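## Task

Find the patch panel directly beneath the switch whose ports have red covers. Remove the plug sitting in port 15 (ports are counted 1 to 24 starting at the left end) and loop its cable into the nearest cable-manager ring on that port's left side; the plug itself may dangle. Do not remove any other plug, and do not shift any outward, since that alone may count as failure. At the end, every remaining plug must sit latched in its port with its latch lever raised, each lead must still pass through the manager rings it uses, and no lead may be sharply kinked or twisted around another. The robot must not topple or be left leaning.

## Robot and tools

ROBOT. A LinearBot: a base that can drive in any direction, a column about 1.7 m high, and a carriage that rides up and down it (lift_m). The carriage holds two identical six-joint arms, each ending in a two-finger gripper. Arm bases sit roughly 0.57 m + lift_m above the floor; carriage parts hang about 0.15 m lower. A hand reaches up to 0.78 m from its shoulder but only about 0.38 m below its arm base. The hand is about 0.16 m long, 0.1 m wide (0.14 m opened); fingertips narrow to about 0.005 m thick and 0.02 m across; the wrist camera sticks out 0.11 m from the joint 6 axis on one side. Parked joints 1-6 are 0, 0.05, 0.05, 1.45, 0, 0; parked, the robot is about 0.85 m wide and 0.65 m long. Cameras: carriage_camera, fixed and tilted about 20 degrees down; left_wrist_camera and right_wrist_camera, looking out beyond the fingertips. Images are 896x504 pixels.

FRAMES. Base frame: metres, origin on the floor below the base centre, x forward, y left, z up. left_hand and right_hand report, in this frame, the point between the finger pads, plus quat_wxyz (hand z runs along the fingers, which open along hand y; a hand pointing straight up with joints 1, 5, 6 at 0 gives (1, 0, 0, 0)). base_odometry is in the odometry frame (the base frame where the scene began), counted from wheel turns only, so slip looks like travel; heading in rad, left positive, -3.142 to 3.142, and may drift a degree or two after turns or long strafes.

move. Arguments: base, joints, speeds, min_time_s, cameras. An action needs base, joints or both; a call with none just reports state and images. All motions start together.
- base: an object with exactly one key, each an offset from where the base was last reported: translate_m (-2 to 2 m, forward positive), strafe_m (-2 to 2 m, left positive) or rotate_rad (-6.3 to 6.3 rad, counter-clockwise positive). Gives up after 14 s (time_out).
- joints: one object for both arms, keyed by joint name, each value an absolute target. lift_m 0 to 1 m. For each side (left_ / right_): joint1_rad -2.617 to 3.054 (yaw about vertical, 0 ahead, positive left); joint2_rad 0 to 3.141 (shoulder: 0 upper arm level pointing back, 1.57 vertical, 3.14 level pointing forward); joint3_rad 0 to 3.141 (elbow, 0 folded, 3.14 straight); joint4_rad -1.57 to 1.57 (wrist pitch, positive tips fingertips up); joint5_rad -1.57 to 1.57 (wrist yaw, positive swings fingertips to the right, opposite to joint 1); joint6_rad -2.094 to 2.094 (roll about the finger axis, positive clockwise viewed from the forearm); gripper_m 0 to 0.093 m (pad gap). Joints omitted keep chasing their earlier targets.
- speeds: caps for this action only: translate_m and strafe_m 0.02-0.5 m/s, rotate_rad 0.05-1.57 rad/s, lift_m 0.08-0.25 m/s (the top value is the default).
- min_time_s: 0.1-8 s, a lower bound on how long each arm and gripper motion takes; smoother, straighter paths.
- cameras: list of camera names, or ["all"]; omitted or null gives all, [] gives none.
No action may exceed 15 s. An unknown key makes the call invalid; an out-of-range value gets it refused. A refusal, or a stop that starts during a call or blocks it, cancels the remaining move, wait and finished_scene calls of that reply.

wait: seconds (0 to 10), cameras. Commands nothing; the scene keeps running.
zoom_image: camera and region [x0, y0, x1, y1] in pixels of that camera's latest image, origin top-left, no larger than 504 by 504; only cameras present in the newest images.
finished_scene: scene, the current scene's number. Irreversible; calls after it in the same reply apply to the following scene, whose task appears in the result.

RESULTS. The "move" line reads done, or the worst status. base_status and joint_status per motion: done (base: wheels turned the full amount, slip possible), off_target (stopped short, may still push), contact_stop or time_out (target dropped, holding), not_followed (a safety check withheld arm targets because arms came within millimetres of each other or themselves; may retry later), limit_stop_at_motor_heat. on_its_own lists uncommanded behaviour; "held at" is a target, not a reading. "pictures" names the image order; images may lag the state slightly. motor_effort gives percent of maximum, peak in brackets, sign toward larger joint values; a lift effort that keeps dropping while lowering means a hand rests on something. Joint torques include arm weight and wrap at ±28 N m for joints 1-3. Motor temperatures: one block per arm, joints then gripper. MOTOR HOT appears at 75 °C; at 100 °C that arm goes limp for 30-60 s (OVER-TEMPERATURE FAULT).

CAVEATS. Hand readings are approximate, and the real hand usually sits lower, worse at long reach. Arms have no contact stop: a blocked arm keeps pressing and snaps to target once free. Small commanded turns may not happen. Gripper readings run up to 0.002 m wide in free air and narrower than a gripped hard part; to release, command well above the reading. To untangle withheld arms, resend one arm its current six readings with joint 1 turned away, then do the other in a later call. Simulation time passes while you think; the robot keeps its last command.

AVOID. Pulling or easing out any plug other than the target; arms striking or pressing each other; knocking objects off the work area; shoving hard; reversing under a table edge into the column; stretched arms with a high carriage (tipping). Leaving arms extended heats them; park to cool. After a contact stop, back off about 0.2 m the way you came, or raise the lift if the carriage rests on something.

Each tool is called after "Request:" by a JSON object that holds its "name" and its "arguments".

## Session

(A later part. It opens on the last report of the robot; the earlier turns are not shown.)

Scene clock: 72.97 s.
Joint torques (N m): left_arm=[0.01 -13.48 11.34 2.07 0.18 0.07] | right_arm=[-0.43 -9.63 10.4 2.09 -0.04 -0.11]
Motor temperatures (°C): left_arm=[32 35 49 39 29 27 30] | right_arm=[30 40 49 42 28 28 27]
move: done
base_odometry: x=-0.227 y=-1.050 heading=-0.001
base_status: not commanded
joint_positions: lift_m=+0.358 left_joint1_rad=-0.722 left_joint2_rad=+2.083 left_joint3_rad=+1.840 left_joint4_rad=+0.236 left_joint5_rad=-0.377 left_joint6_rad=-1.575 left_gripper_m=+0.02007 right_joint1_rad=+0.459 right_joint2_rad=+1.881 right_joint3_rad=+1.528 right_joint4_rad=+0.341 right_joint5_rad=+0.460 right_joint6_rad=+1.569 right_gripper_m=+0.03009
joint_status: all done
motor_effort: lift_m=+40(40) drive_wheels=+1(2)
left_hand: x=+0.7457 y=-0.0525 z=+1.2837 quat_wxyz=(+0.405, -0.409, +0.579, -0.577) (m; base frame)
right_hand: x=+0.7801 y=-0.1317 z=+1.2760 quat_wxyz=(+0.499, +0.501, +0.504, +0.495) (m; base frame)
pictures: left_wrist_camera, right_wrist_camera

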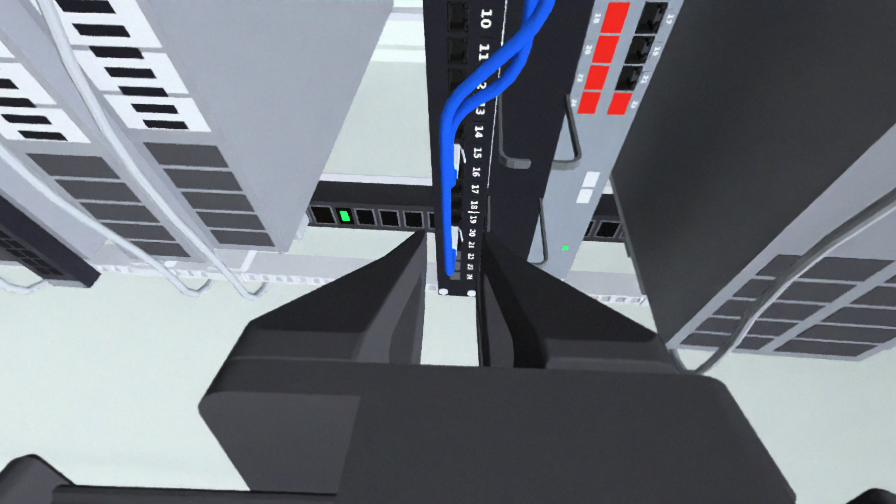

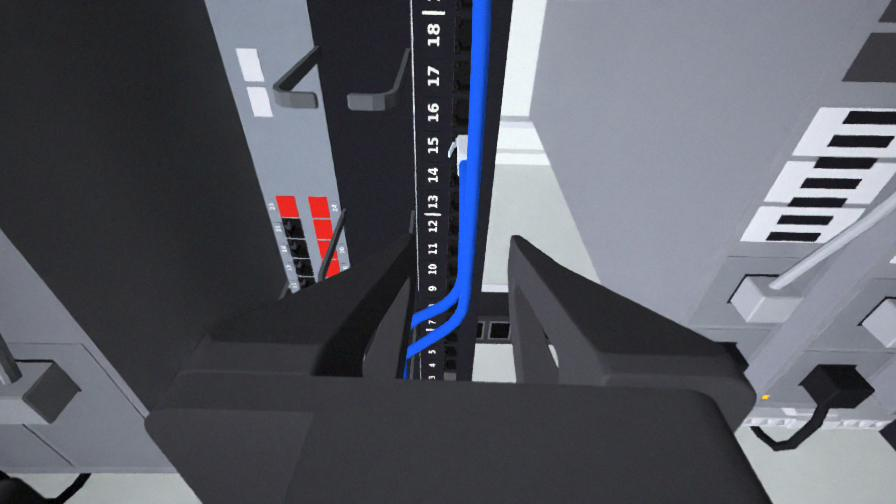

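Request:
{"name": "move", "arguments": {"joints": {"right_gripper_m": 0.04}, "base": {"translate_m": 0.035}, "speeds": {"translate_m": 0.03}, "cameras": ["left_wrist_camera", "right_wrist_camera"]}}

Scene clock: 80.53 s.
Joint torques (N m): left_arm=[-0.31 -14.11 11.37 2.09 0.14 0.09] | right_arm=[-0.35 -9.88 10.19 2.09 -0.04 -0.11]
Motor temperatures (°C): left_arm=[32 37 50 40 29 27 30] | right_arm=[30 40 50 42 28 28 27]
move: done
base_odometry: x=-0.192 y=-1.050 heading=-0.002
base_status: done
joint_positions: lift_m=+0.358 left_joint1_rad=-0.718 left_joint2_rad=+2.086 left_joint3_rad=+1.840 left_joint4_rad=+0.232 left_joint5_rad=-0.376 left_joint6_rad=-1.576 left_gripper_m=+0.02007 right_joint1_rad=+0.457 right_joint2_rad=+1.883 right_joint3_rad=+1.529 right_joint4_rad=+0.342 right_joint5_rad=+0.460 right_joint6_rad=+1.569 right_gripper_m=+0.03991
joint_status: all done
motor_effort: lift_m=+40(40) drive_wheels=-4(10)
left_hand: x=+0.7476 y=-0.0515 z=+1.2804 quat_wxyz=(+0.405, -0.410, +0.582, -0.574) (m; base frame)
right_hand: x=+0.7808 y=-0.1323 z=+1.2756 quat_wxyz=(+0.500, +0.502, +0.504, +0.495) (m; base frame)
pictures: left_wrist_camera, right_wrist_camera

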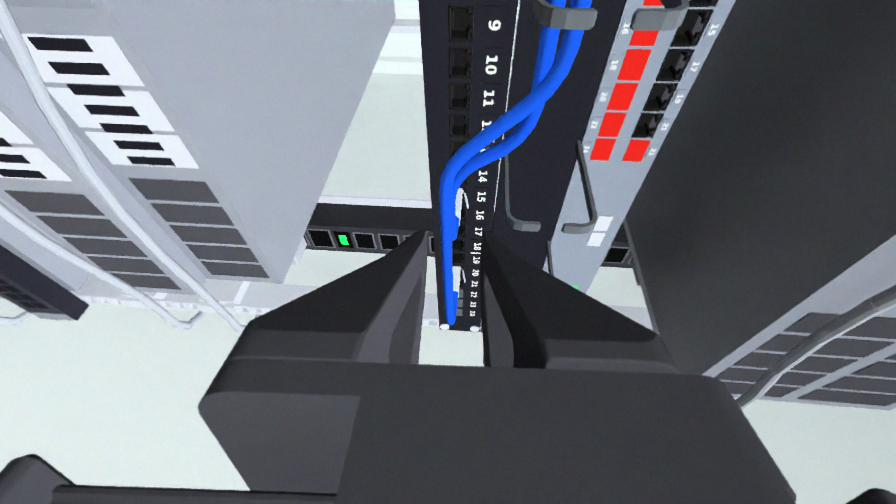

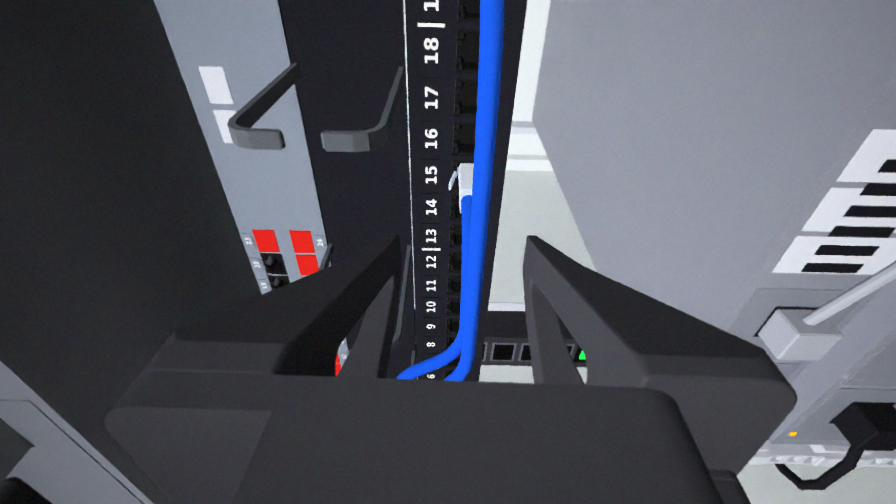

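Request:
{"name": "zoom_image", "arguments": {"camera": "right_wrist_camera", "region": [380, 130, 560, 330]}}

Request:
{"name": "zoom_image", "arguments": {"camera": "left_wrist_camera", "region": [400, 0, 620, 250]}}

Scaled by 2.520 from the camera's 896x504 image, which has a finer 1280x720 frame.

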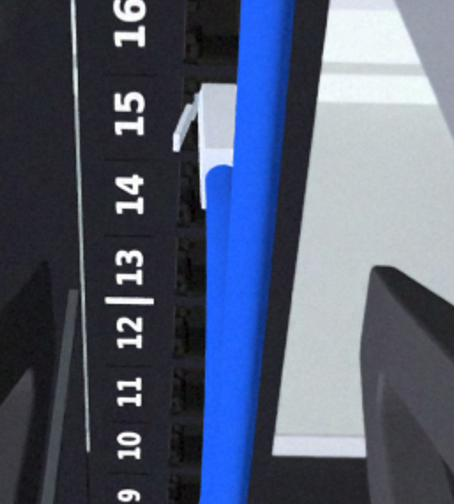

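Scaled by 2.016 from the camera's 896x504 image, which has a finer 1280x720 frame.

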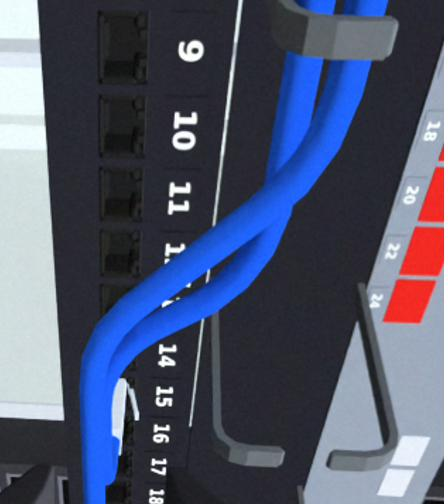

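Request:
{"name": "move", "arguments": {"joints": {"left_joint1_rad": -0.813, "left_joint2_rad": 1.93, "left_joint3_rad": 1.645, "left_joint4_rad": 0.26, "left_joint5_rad": -0.463, "left_joint6_rad": -1.583}, "min_time_s": 2, "cameras": ["left_wrist_camera"]}}

Scene clock: 93.30 s.
Joint torques (N m): left_arm=[-1.11 -18.69 6.22 2.22 -0.11 0.08] | right_arm=[-0.29 -9.87 10.3 2.08 -0.04 -0.12]
Motor temperatures (°C): left_arm=[32 43 52 41 29 27 30] | right_arm=[30 41 52 42 28 28 27]
move: done
base_odometry: x=-0.192 y=-1.050 heading=-0.002
base_status: not commanded
joint_positions: lift_m=+0.358 left_joint1_rad=-0.807 left_joint2_rad=+1.969 left_joint3_rad=+1.665 left_joint4_rad=+0.255 left_joint5_rad=-0.453 left_joint6_rad=-1.576 left_gripper_m=+0.02007 right_joint1_rad=+0.457 right_joint2_rad=+1.883 right_joint3_rad=+1.529 right_joint4_rad=+0.342 right_joint5_rad=+0.460 right_joint6_rad=+1.569 right_gripper_m=+0.03991
joint_status: all done
motor_effort: lift_m=+40(40) drive_wheels=-4(6)
left_hand: x=+0.6979 y=-0.0635 z=+1.2716 quat_wxyz=(+0.400, -0.408, +0.596, -0.564) (m; base frame)
right_hand: x=+0.7808 y=-0.1323 z=+1.2756 quat_wxyz=(+0.500, +0.502, +0.504, +0.495) (m; base frame)
pictures: left_wrist_camera

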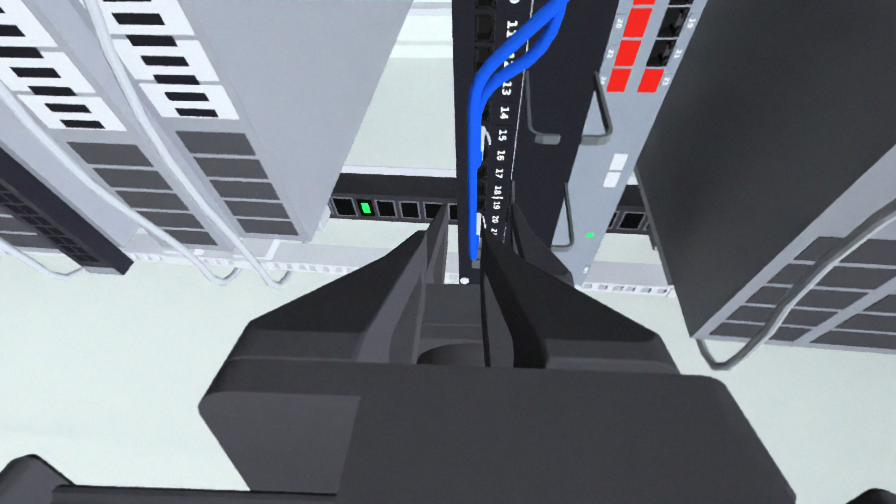

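Request:
{"name": "move", "arguments": {"base": {"translate_m": 0.018}, "speeds": {"translate_m": 0.02}, "cameras": ["left_wrist_camera", "right_wrist_camera"]}}

Request:
{"name": "zoom_image", "arguments": {"camera": "right_wrist_camera", "region": [380, 130, 560, 330]}}

Scene clock: 95.20 s.
Joint torques (N m): left_arm=[-0.91 -18.48 6.3 2.16 -0.08 0.08] | right_arm=[-0.14 -9.94 10.29 2.08 -0.04 -0.11]
Motor temperatures (°C): left_arm=[32 45 51 41 29 27 30] | right_arm=[30 41 52 42 28 28 27]
move: done
base_odometry: x=-0.174 y=-1.051 heading=-0.002
base_status: done
joint_positions: lift_m=+0.358 left_joint1_rad=-0.809 left_joint2_rad=+1.966 left_joint3_rad=+1.665 left_joint4_rad=+0.258 left_joint5_rad=-0.455 left_joint6_rad=-1.576 left_gripper_m=+0.02007 right_joint1_rad=+0.456 right_joint2_rad=+1.884 right_joint3_rad=+1.530 right_joint4_rad=+0.342 right_joint5_rad=+0.459 right_joint6_rad=+1.569 right_gripper_m=+0.03991
joint_status: not commanded
motor_effort: lift_m=+39(40) drive_wheels=-3(13)
left_hand: x=+0.6971 y=-0.0631 z=+1.2745 quat_wxyz=(+0.401, -0.408, +0.594, -0.566) (m; base frame)
right_hand: x=+0.7813 y=-0.1325 z=+1.2750 quat_wxyz=(+0.500, +0.502, +0.504, +0.495) (m; base frame)
pictures: left_wrist_camera, right_wrist_camera

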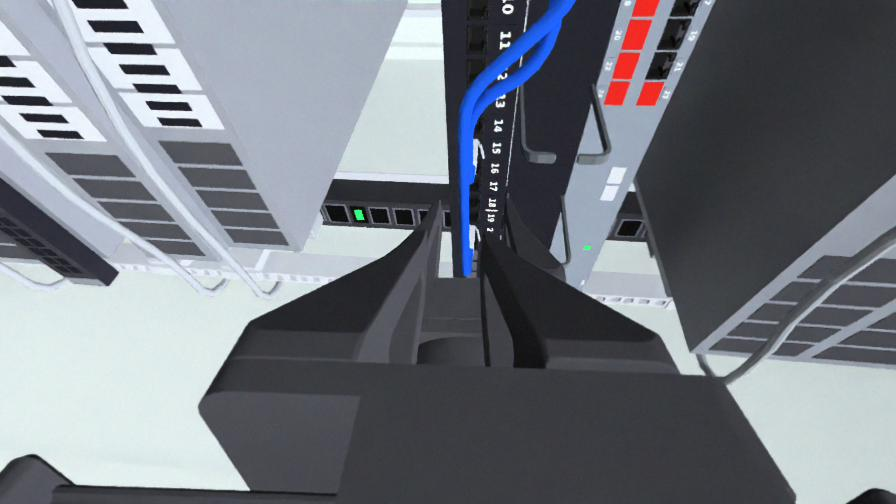

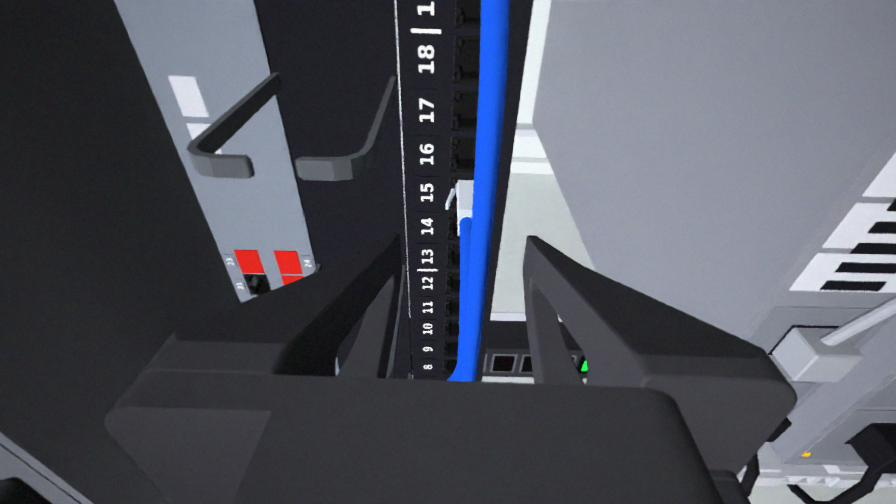

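Scaled by 2.520 from the camera's 896x504 image, which has a finer 1280x720 frame.

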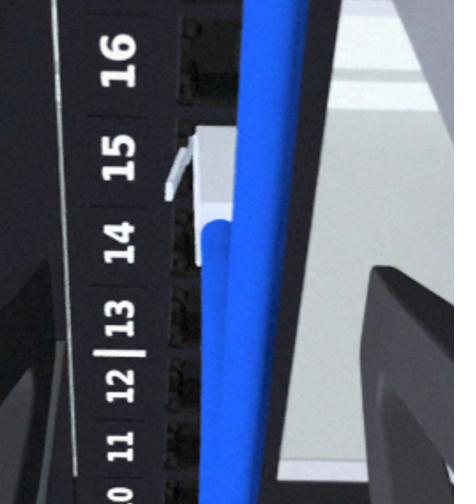

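Request:
{"name": "zoom_image", "arguments": {"camera": "left_wrist_camera", "region": [410, 90, 560, 290]}}

Scaled by 2.520 from the camera's 896x504 image, which has a finer 1280x720 frame.

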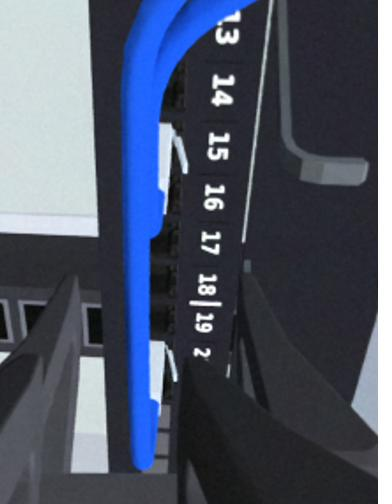

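Request:
{"name": "zoom_image", "arguments": {"camera": "left_wrist_camera", "region": [420, 140, 530, 250]}}

Request:
{"name": "zoom_image", "arguments": {"camera": "right_wrist_camera", "region": [385, 170, 545, 310]}}

Scaled by 4.582 from the camera's 896x504 image, which has a finer 1280x720 frame.

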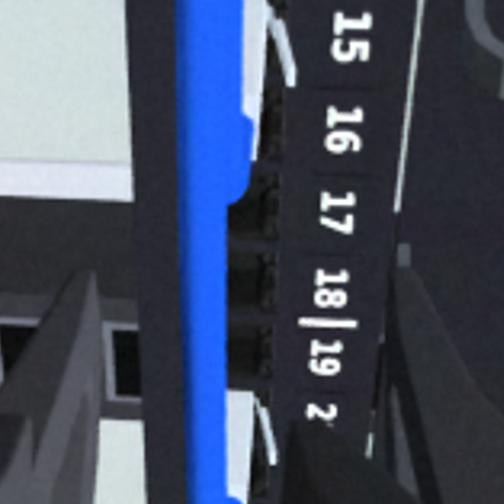

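Scaled by 3.150 from the camera's 896x504 image, which has a finer 1280x720 frame.

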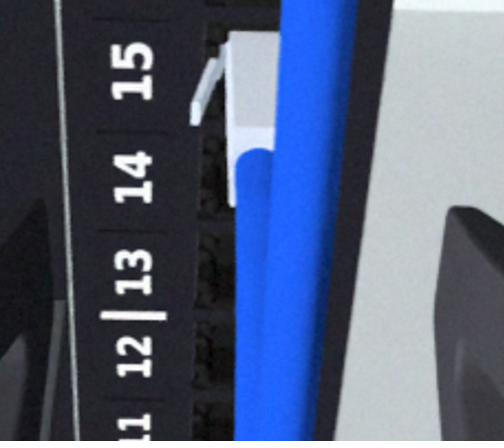

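Request:
{"name": "move", "arguments": {"joints": {"lift_m": 0.3555}, "base": {"translate_m": 0.015}, "speeds": {"translate_m": 0.02}, "cameras": ["left_wrist_camera", "right_wrist_camera"]}}

Request:
{"name": "zoom_image", "arguments": {"camera": "right_wrist_camera", "region": [385, 170, 545, 310]}}

Request:
{"name": "zoom_image", "arguments": {"camera": "left_wrist_camera", "region": [420, 130, 560, 260]}}

Scene clock: 99.30 s.
Joint torques (N m): left_arm=[-0.73 -17.91 6.31 2.2 -0.03 0.05] | right_arm=[-0.12 -9.92 10.14 2.06 -0.03 -0.12]
Motor temperatures (°C): left_arm=[32 47 51 41 29 27 30] | right_arm=[30 41 53 42 28 28 27]
move: done
base_odometry: x=-0.159 y=-1.051 heading=-0.003
base_status: done
joint_positions: lift_m=+0.356 left_joint1_rad=-0.809 left_joint2_rad=+1.963 left_joint3_rad=+1.665 left_joint4_rad=+0.260 left_joint5_rad=-0.456 left_joint6_rad=-1.576 left_gripper_m=+0.02007 right_joint1_rad=+0.456 right_joint2_rad=+1.884 right_joint3_rad=+1.531 right_joint4_rad=+0.342 right_joint5_rad=+0.459 right_joint6_rad=+1.570 right_gripper_m=+0.03991
joint_status: all done
motor_effort: lift_m=+38(39) drive_wheels=-4(11)
left_hand: x=+0.6966 y=-0.0627 z=+1.2742 quat_wxyz=(+0.401, -0.408, +0.592, -0.568) (m; base frame)
right_hand: x=+0.7814 y=-0.1327 z=+1.2731 quat_wxyz=(+0.500, +0.502, +0.504, +0.495) (m; base frame)
pictures: left_wrist_camera, right_wrist_camera

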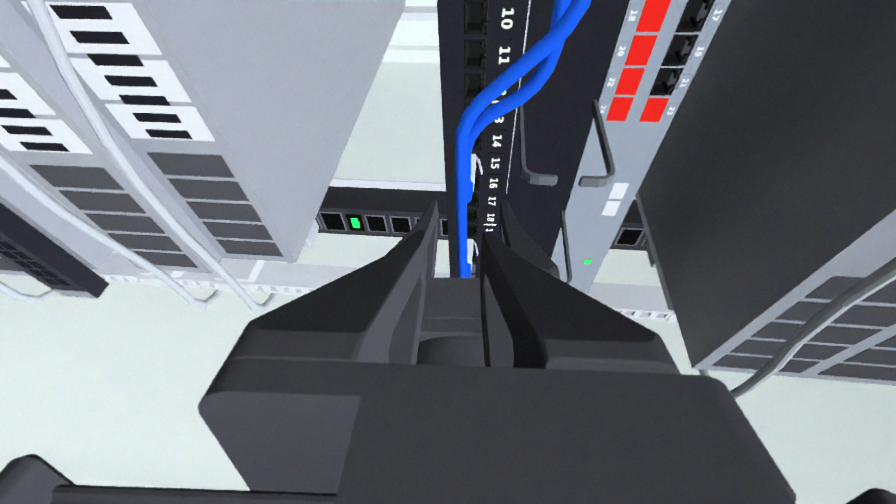

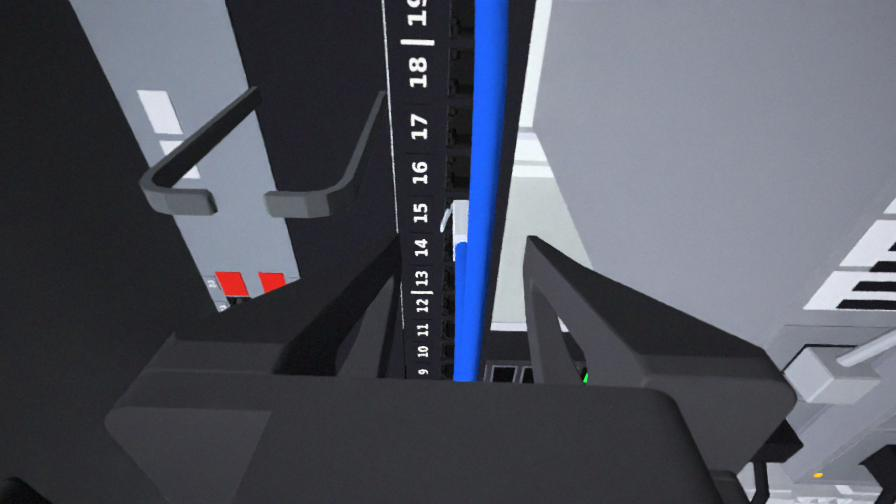

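Scaled by 3.150 from the camera's 896x504 image, which has a finer 1280x720 frame.

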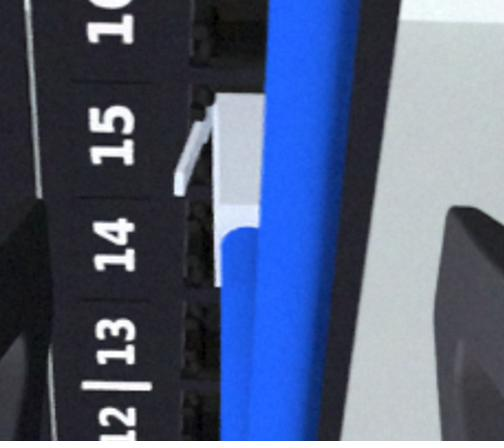

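Scaled by 3.600 from the camera's 896x504 image, which has a finer 1280x720 frame.

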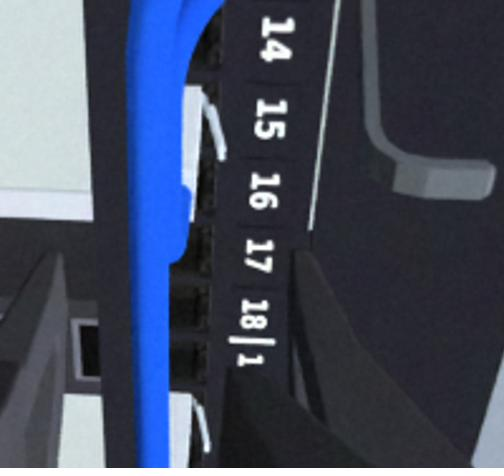

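Request:
{"name": "move", "arguments": {"joints": {"right_gripper_m": 0.027}, "min_time_s": 1, "cameras": ["right_wrist_camera"]}}

Request:
{"name": "move", "arguments": {"base": {"translate_m": 0.014}, "speeds": {"translate_m": 0.02}, "cameras": ["left_wrist_camera", "right_wrist_camera"]}}

Request:
{"name": "zoom_image", "arguments": {"camera": "right_wrist_camera", "region": [385, 190, 545, 330]}}

Request:
{"name": "zoom_image", "arguments": {"camera": "left_wrist_camera", "region": [420, 130, 560, 260]}}

Scene clock: 101.43 s.
Joint torques (N m): left_arm=[-1.01 -18 6.12 2.17 -0.06 0.04] | right_arm=[-0.18 -9.99 10.17 2.08 -0.03 -0.12]
Motor temperatures (°C): left_arm=[32 48 50 41 29 27 29] | right_arm=[30 41 53 42 28 28 27]
move: done
base_odometry: x=-0.159 y=-1.051 heading=-0.003
base_status: not commanded
joint_positions: lift_m=+0.356 left_joint1_rad=-0.809 left_joint2_rad=+1.963 left_joint3_rad=+1.665 left_joint4_rad=+0.260 left_joint5_rad=-0.456 left_joint6_rad=-1.576 left_gripper_m=+0.02007 right_joint1_rad=+0.456 right_joint2_rad=+1.884 right_joint3_rad=+1.531 right_joint4_rad=+0.342 right_joint5_rad=+0.459 right_joint6_rad=+1.570 right_gripper_m=+0.02709
joint_status: all done
motor_effort: lift_m=+38(38) drive_wheels=-3(5)
left_hand: x=+0.6966 y=-0.0627 z=+1.2742 quat_wxyz=(+0.401, -0.408, +0.592, -0.568) (m; base frame)
right_hand: x=+0.7814 y=-0.1327 z=+1.2731 quat_wxyz=(+0.500, +0.502, +0.504, +0.495) (m; base frame)
pictures: right_wrist_camera

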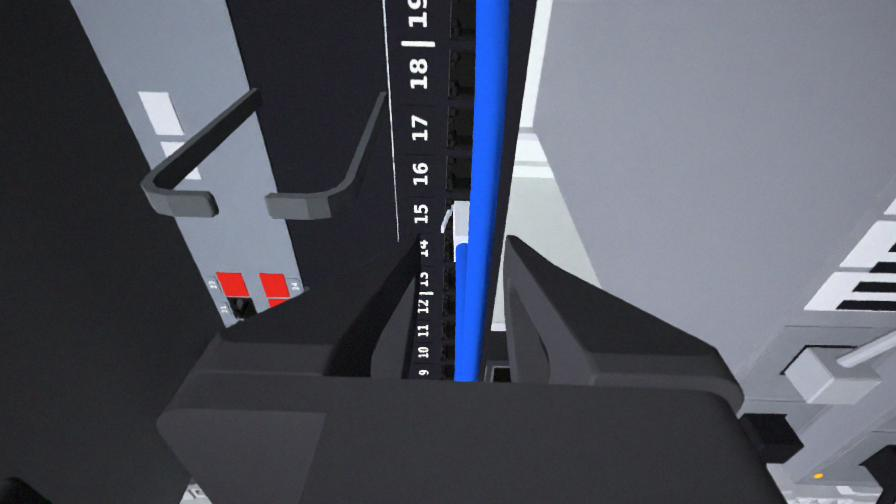

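Scene clock: 102.50 s.
Joint torques (N m): left_arm=[-0.95 -17.88 6.11 2.15 -0.08 0.08] | right_arm=[-0.12 -10.02 10.13 2.08 -0.03 -0.12]
Motor temperatures (°C): left_arm=[32 49 50 41 29 27 29] | right_arm=[30 41 53 42 28 28 27]
move: done
base_odometry: x=-0.145 y=-1.051 heading=-0.003
base_status: done
joint_positions: lift_m=+0.356 left_joint1_rad=-0.809 left_joint2_rad=+1.963 left_joint3_rad=+1.665 left_joint4_rad=+0.261 left_joint5_rad=-0.456 left_joint6_rad=-1.576 left_gripper_m=+0.02007 right_joint1_rad=+0.455 right_joint2_rad=+1.885 right_joint3_rad=+1.531 right_joint4_rad=+0.342 right_joint5_rad=+0.459 right_joint6_rad=+1.570 right_gripper_m=+0.02709
joint_status: not commanded
motor_effort: lift_m=+37(38) drive_wheels=-4(9)
left_hand: x=+0.6966 y=-0.0627 z=+1.2744 quat_wxyz=(+0.401, -0.408, +0.592, -0.568) (m; base frame)
right_hand: x=+0.7817 y=-0.1330 z=+1.2727 quat_wxyz=(+0.500, +0.502, +0.504, +0.495) (m; base frame)
pictures: left_wrist_camera, right_wrist_camera

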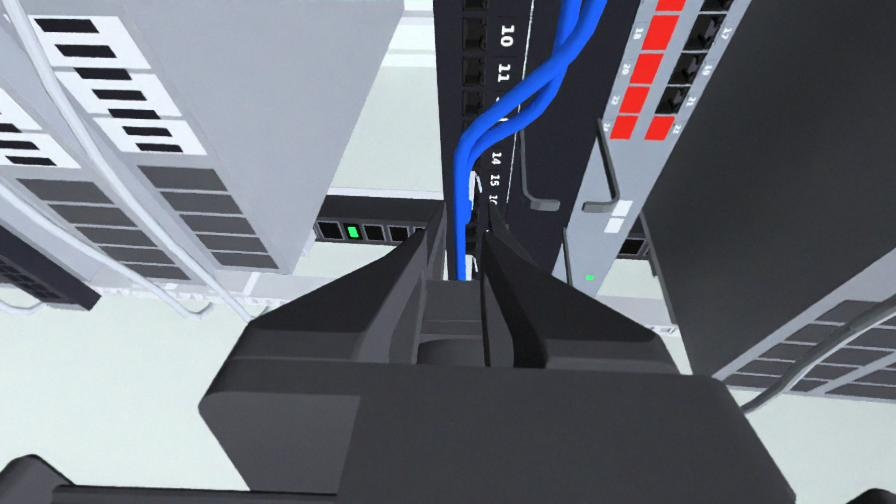

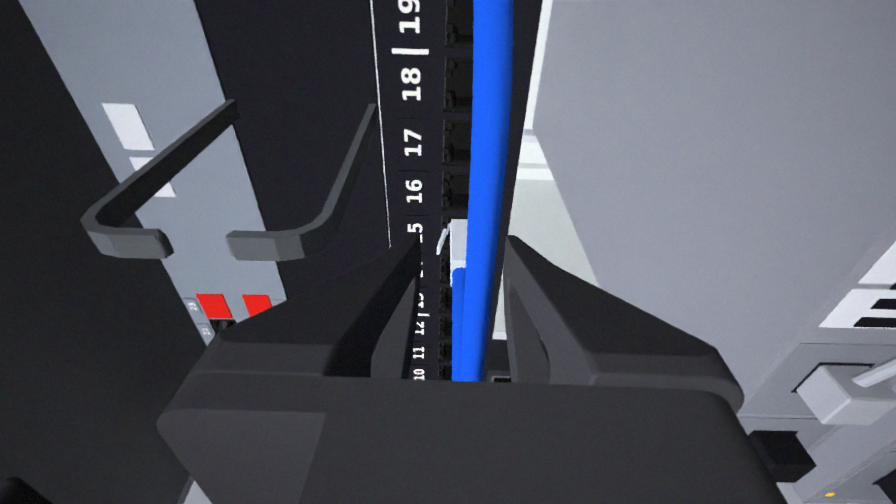

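Scaled by 3.150 from the camera's 896x504 image, which has a finer 1280x720 frame.

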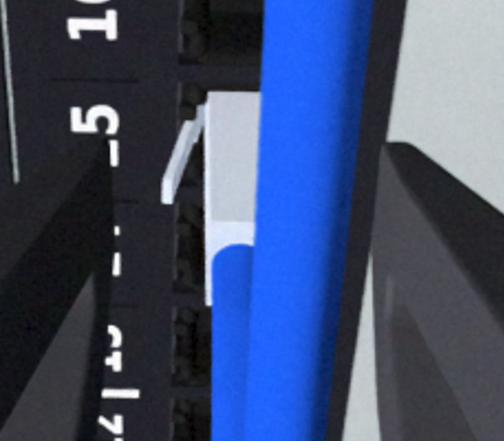

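Scaled by 3.600 from the camera's 896x504 image, which has a finer 1280x720 frame.

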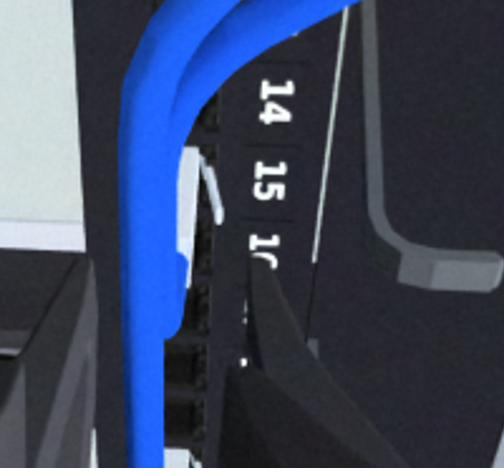

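Request:
{"name": "move", "arguments": {"base": {"translate_m": 0.01}, "speeds": {"translate_m": 0.02}, "cameras": ["left_wrist_camera", "right_wrist_camera"]}}

Request:
{"name": "zoom_image", "arguments": {"camera": "right_wrist_camera", "region": [385, 190, 545, 330]}}

Request:
{"name": "zoom_image", "arguments": {"camera": "left_wrist_camera", "region": [420, 130, 560, 260]}}

Scene clock: 104.47 s.
Joint torques (N m): left_arm=[-0.91 -17.87 6.23 2.14 -0.06 0.06] | right_arm=[-0.06 -10.15 10.29 2.08 -0.03 -0.12]
Motor temperatures (°C): left_arm=[32 50 50 41 29 27 29] | right_arm=[30 41 53 42 28 28 27]
move: done
base_odometry: x=-0.135 y=-1.051 heading=-0.004
base_status: done
joint_positions: lift_m=+0.356 left_joint1_rad=-0.809 left_joint2_rad=+1.963 left_joint3_rad=+1.665 left_joint4_rad=+0.262 left_joint5_rad=-0.456 left_joint6_rad=-1.576 left_gripper_m=+0.02007 right_joint1_rad=+0.455 right_joint2_rad=+1.886 right_joint3_rad=+1.531 right_joint4_rad=+0.342 right_joint5_rad=+0.459 right_joint6_rad=+1.570 right_gripper_m=+0.02709
joint_status: not commanded
motor_effort: lift_m=+37(38) drive_wheels=-4(10)
left_hand: x=+0.6964 y=-0.0629 z=+1.2745 quat_wxyz=(+0.401, -0.408, +0.591, -0.569) (m; base frame)
right_hand: x=+0.7818 y=-0.1329 z=+1.2723 quat_wxyz=(+0.500, +0.502, +0.504, +0.494) (m; base frame)
pictures: left_wrist_camera, right_wrist_camera

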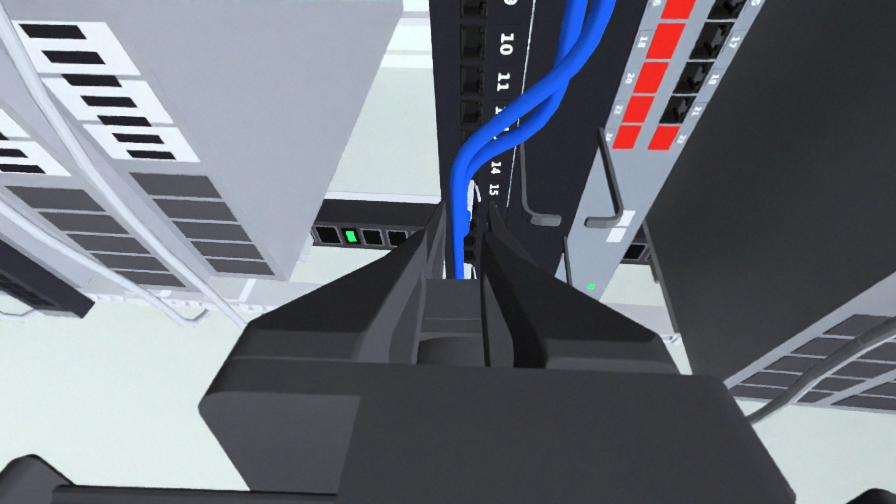

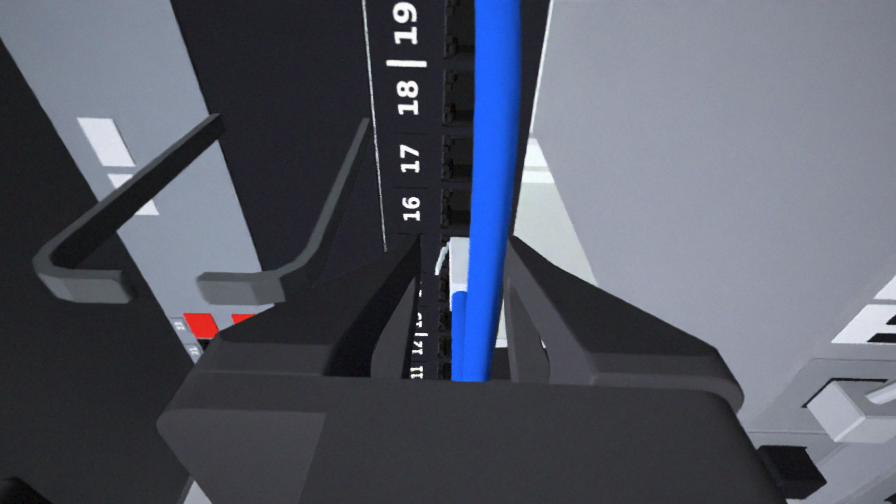

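Scaled by 3.150 from the camera's 896x504 image, which has a finer 1280x720 frame.

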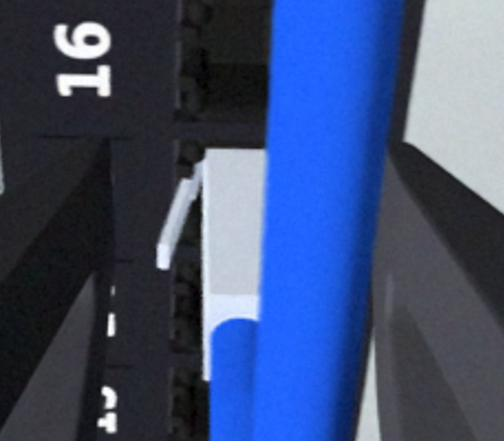

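Scaled by 3.600 from the camera's 896x504 image, which has a finer 1280x720 frame.

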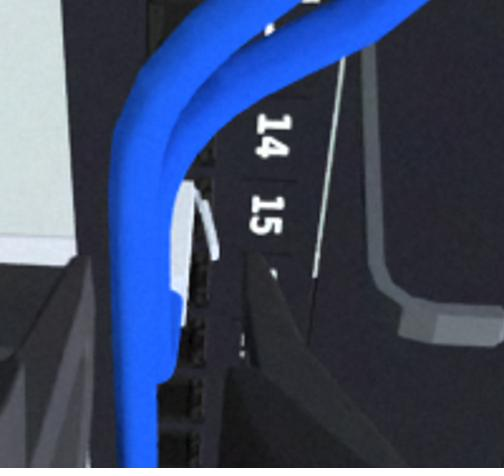

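Request:
{"name": "move", "arguments": {"base": {"translate_m": 0.007}, "speeds": {"translate_m": 0.02}, "cameras": ["left_wrist_camera", "right_wrist_camera"]}}

Request:
{"name": "zoom_image", "arguments": {"camera": "right_wrist_camera", "region": [385, 200, 545, 360]}}

Request:
{"name": "zoom_image", "arguments": {"camera": "left_wrist_camera", "region": [420, 130, 560, 260]}}

Scene clock: 106.07 s.
Joint torques (N m): left_arm=[-0.7 -17.88 6.02 2.15 -0.06 0.08] | right_arm=[-0.08 -10.24 10.17 2.08 -0.03 -0.11]
Motor temperatures (°C): left_arm=[32 51 50 41 29 27 29] | right_arm=[30 41 53 42 28 28 27]
move: done
base_odometry: x=-0.128 y=-1.052 heading=-0.004
base_status: done
joint_positions: lift_m=+0.356 left_joint1_rad=-0.809 left_joint2_rad=+1.961 left_joint3_rad=+1.665 left_joint4_rad=+0.262 left_joint5_rad=-0.456 left_joint6_rad=-1.576 left_gripper_m=+0.02007 right_joint1_rad=+0.455 right_joint2_rad=+1.887 right_joint3_rad=+1.531 right_joint4_rad=+0.342 right_joint5_rad=+0.459 right_joint6_rad=+1.570 right_gripper_m=+0.02709
joint_status: not commanded
motor_effort: lift_m=+37(38) drive_wheels=+2(10)
left_hand: x=+0.6962 y=-0.0627 z=+1.2756 quat_wxyz=(+0.401, -0.408, +0.591, -0.569) (m; base frame)
right_hand: x=+0.7821 y=-0.1327 z=+1.2715 quat_wxyz=(+0.499, +0.502, +0.504, +0.494) (m; base frame)
pictures: left_wrist_camera, right_wrist_camera

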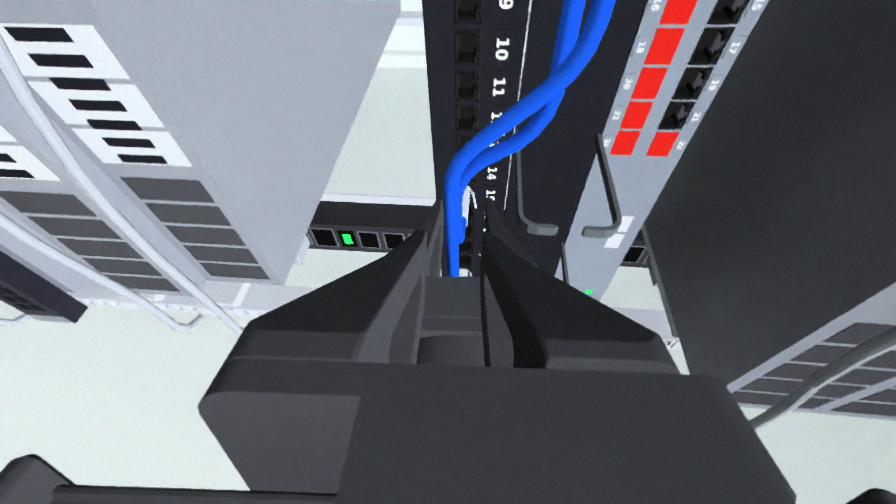

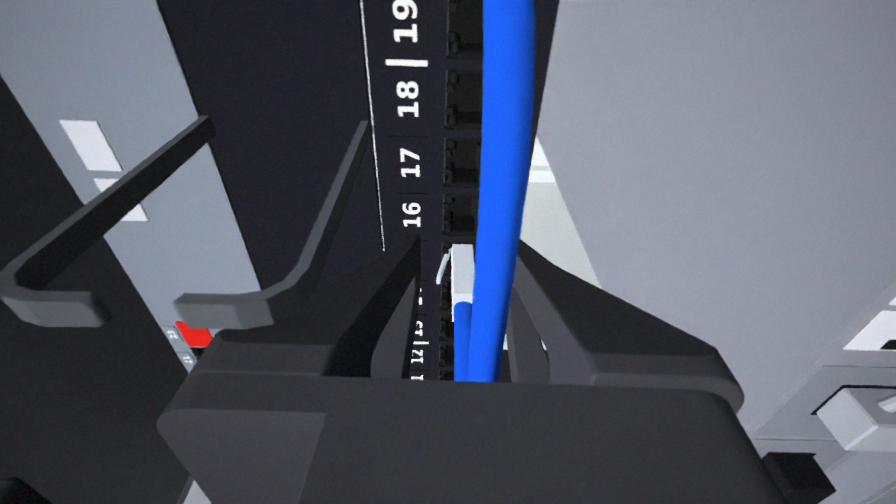

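Scaled by 3.150 from the camera's 896x504 image, which has a finer 1280x720 frame.

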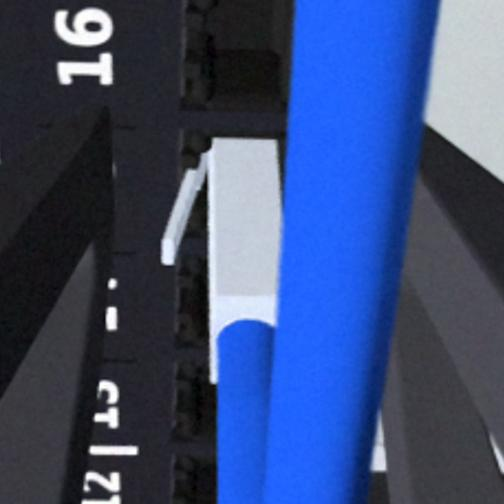

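Scaled by 3.600 from the camera's 896x504 image, which has a finer 1280x720 frame.

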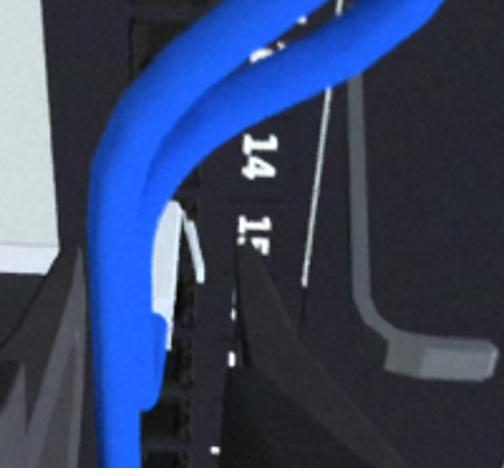

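Request:
{"name": "move", "arguments": {"joints": {"right_gripper_m": 0.0045}, "min_time_s": 2.5, "cameras": ["left_wrist_camera", "right_wrist_camera"]}}

Request:
{"name": "zoom_image", "arguments": {"camera": "right_wrist_camera", "region": [385, 200, 545, 360]}}

Request:
{"name": "zoom_image", "arguments": {"camera": "left_wrist_camera", "region": [420, 130, 560, 260]}}

Scene clock: 109.93 s.
Joint torques (N m): left_arm=[-0.83 -17.78 6.3 2.14 -0.05 0.1] | right_arm=[-0.12 -10.29 10.17 2.04 -0.02 -0.2]
Motor temperatures (°C): left_arm=[32 54 49 41 29 27 29] | right_arm=[30 42 54 42 28 28 27]
move: done
base_odometry: x=-0.128 y=-1.052 heading=-0.004
base_status: not commanded
joint_positions: lift_m=+0.356 left_joint1_rad=-0.809 left_joint2_rad=+1.961 left_joint3_rad=+1.665 left_joint4_rad=+0.262 left_joint5_rad=-0.456 left_joint6_rad=-1.576 left_gripper_m=+0.02007 right_joint1_rad=+0.455 right_joint2_rad=+1.887 right_joint3_rad=+1.531 right_joint4_rad=+0.346 right_joint5_rad=+0.459 right_joint6_rad=+1.576 right_gripper_m=+0.00572
joint_status: all done
motor_effort: lift_m=+38(38) drive_wheels=+3(3)
left_hand: x=+0.6962 y=-0.0627 z=+1.2756 quat_wxyz=(+0.401, -0.408, +0.591, -0.569) (m; base frame)
right_hand: x=+0.7821 y=-0.1327 z=+1.2723 quat_wxyz=(+0.498, +0.503, +0.502, +0.497) (m; base frame)
pictures: left_wrist_camera, right_wrist_camera

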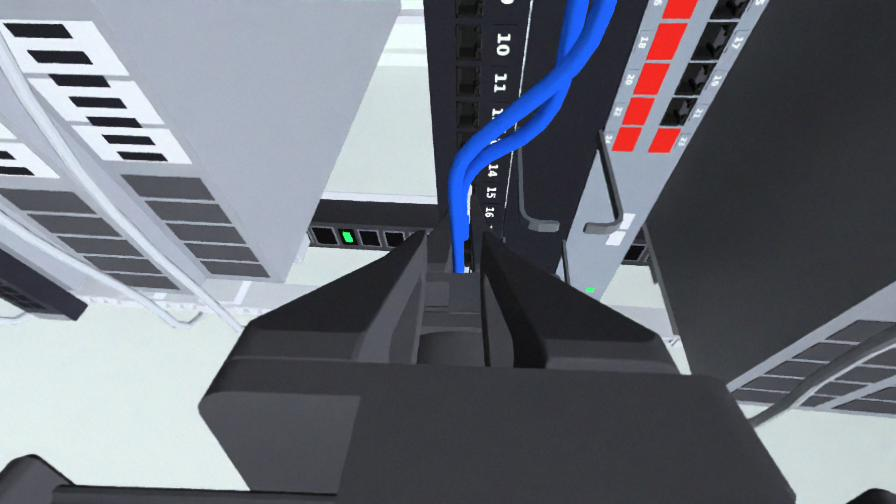

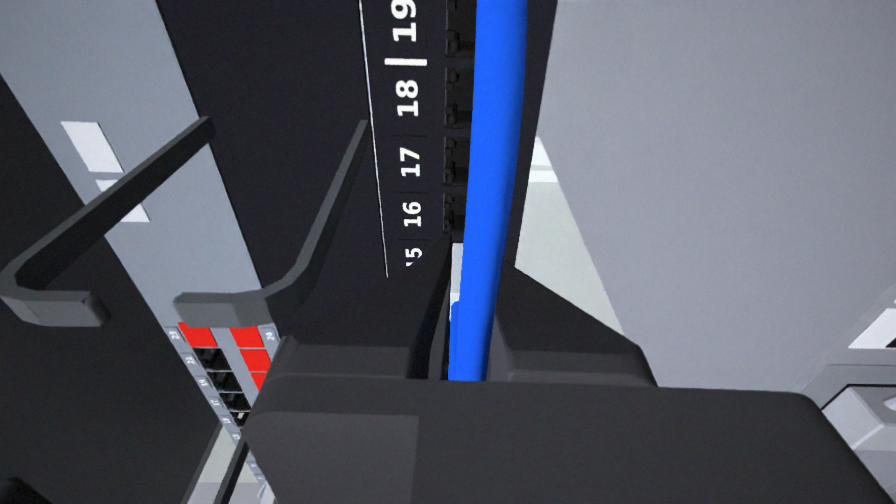

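Scaled by 3.150 from the camera's 896x504 image, which has a finer 1280x720 frame.

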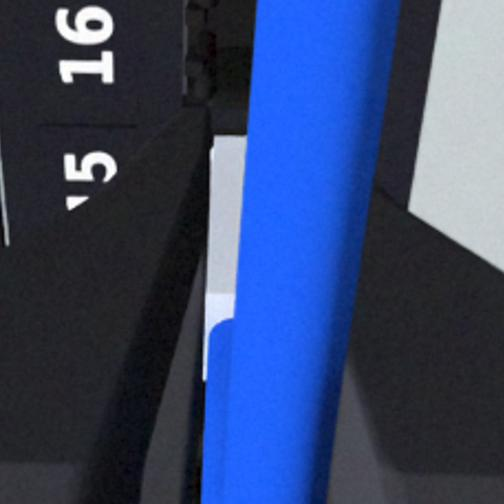

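Scaled by 3.600 from the camera's 896x504 image, which has a finer 1280x720 frame.

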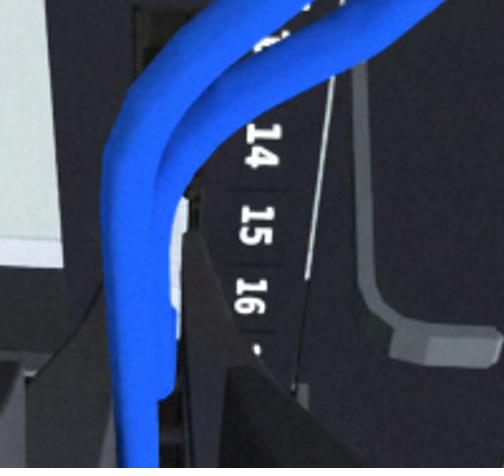

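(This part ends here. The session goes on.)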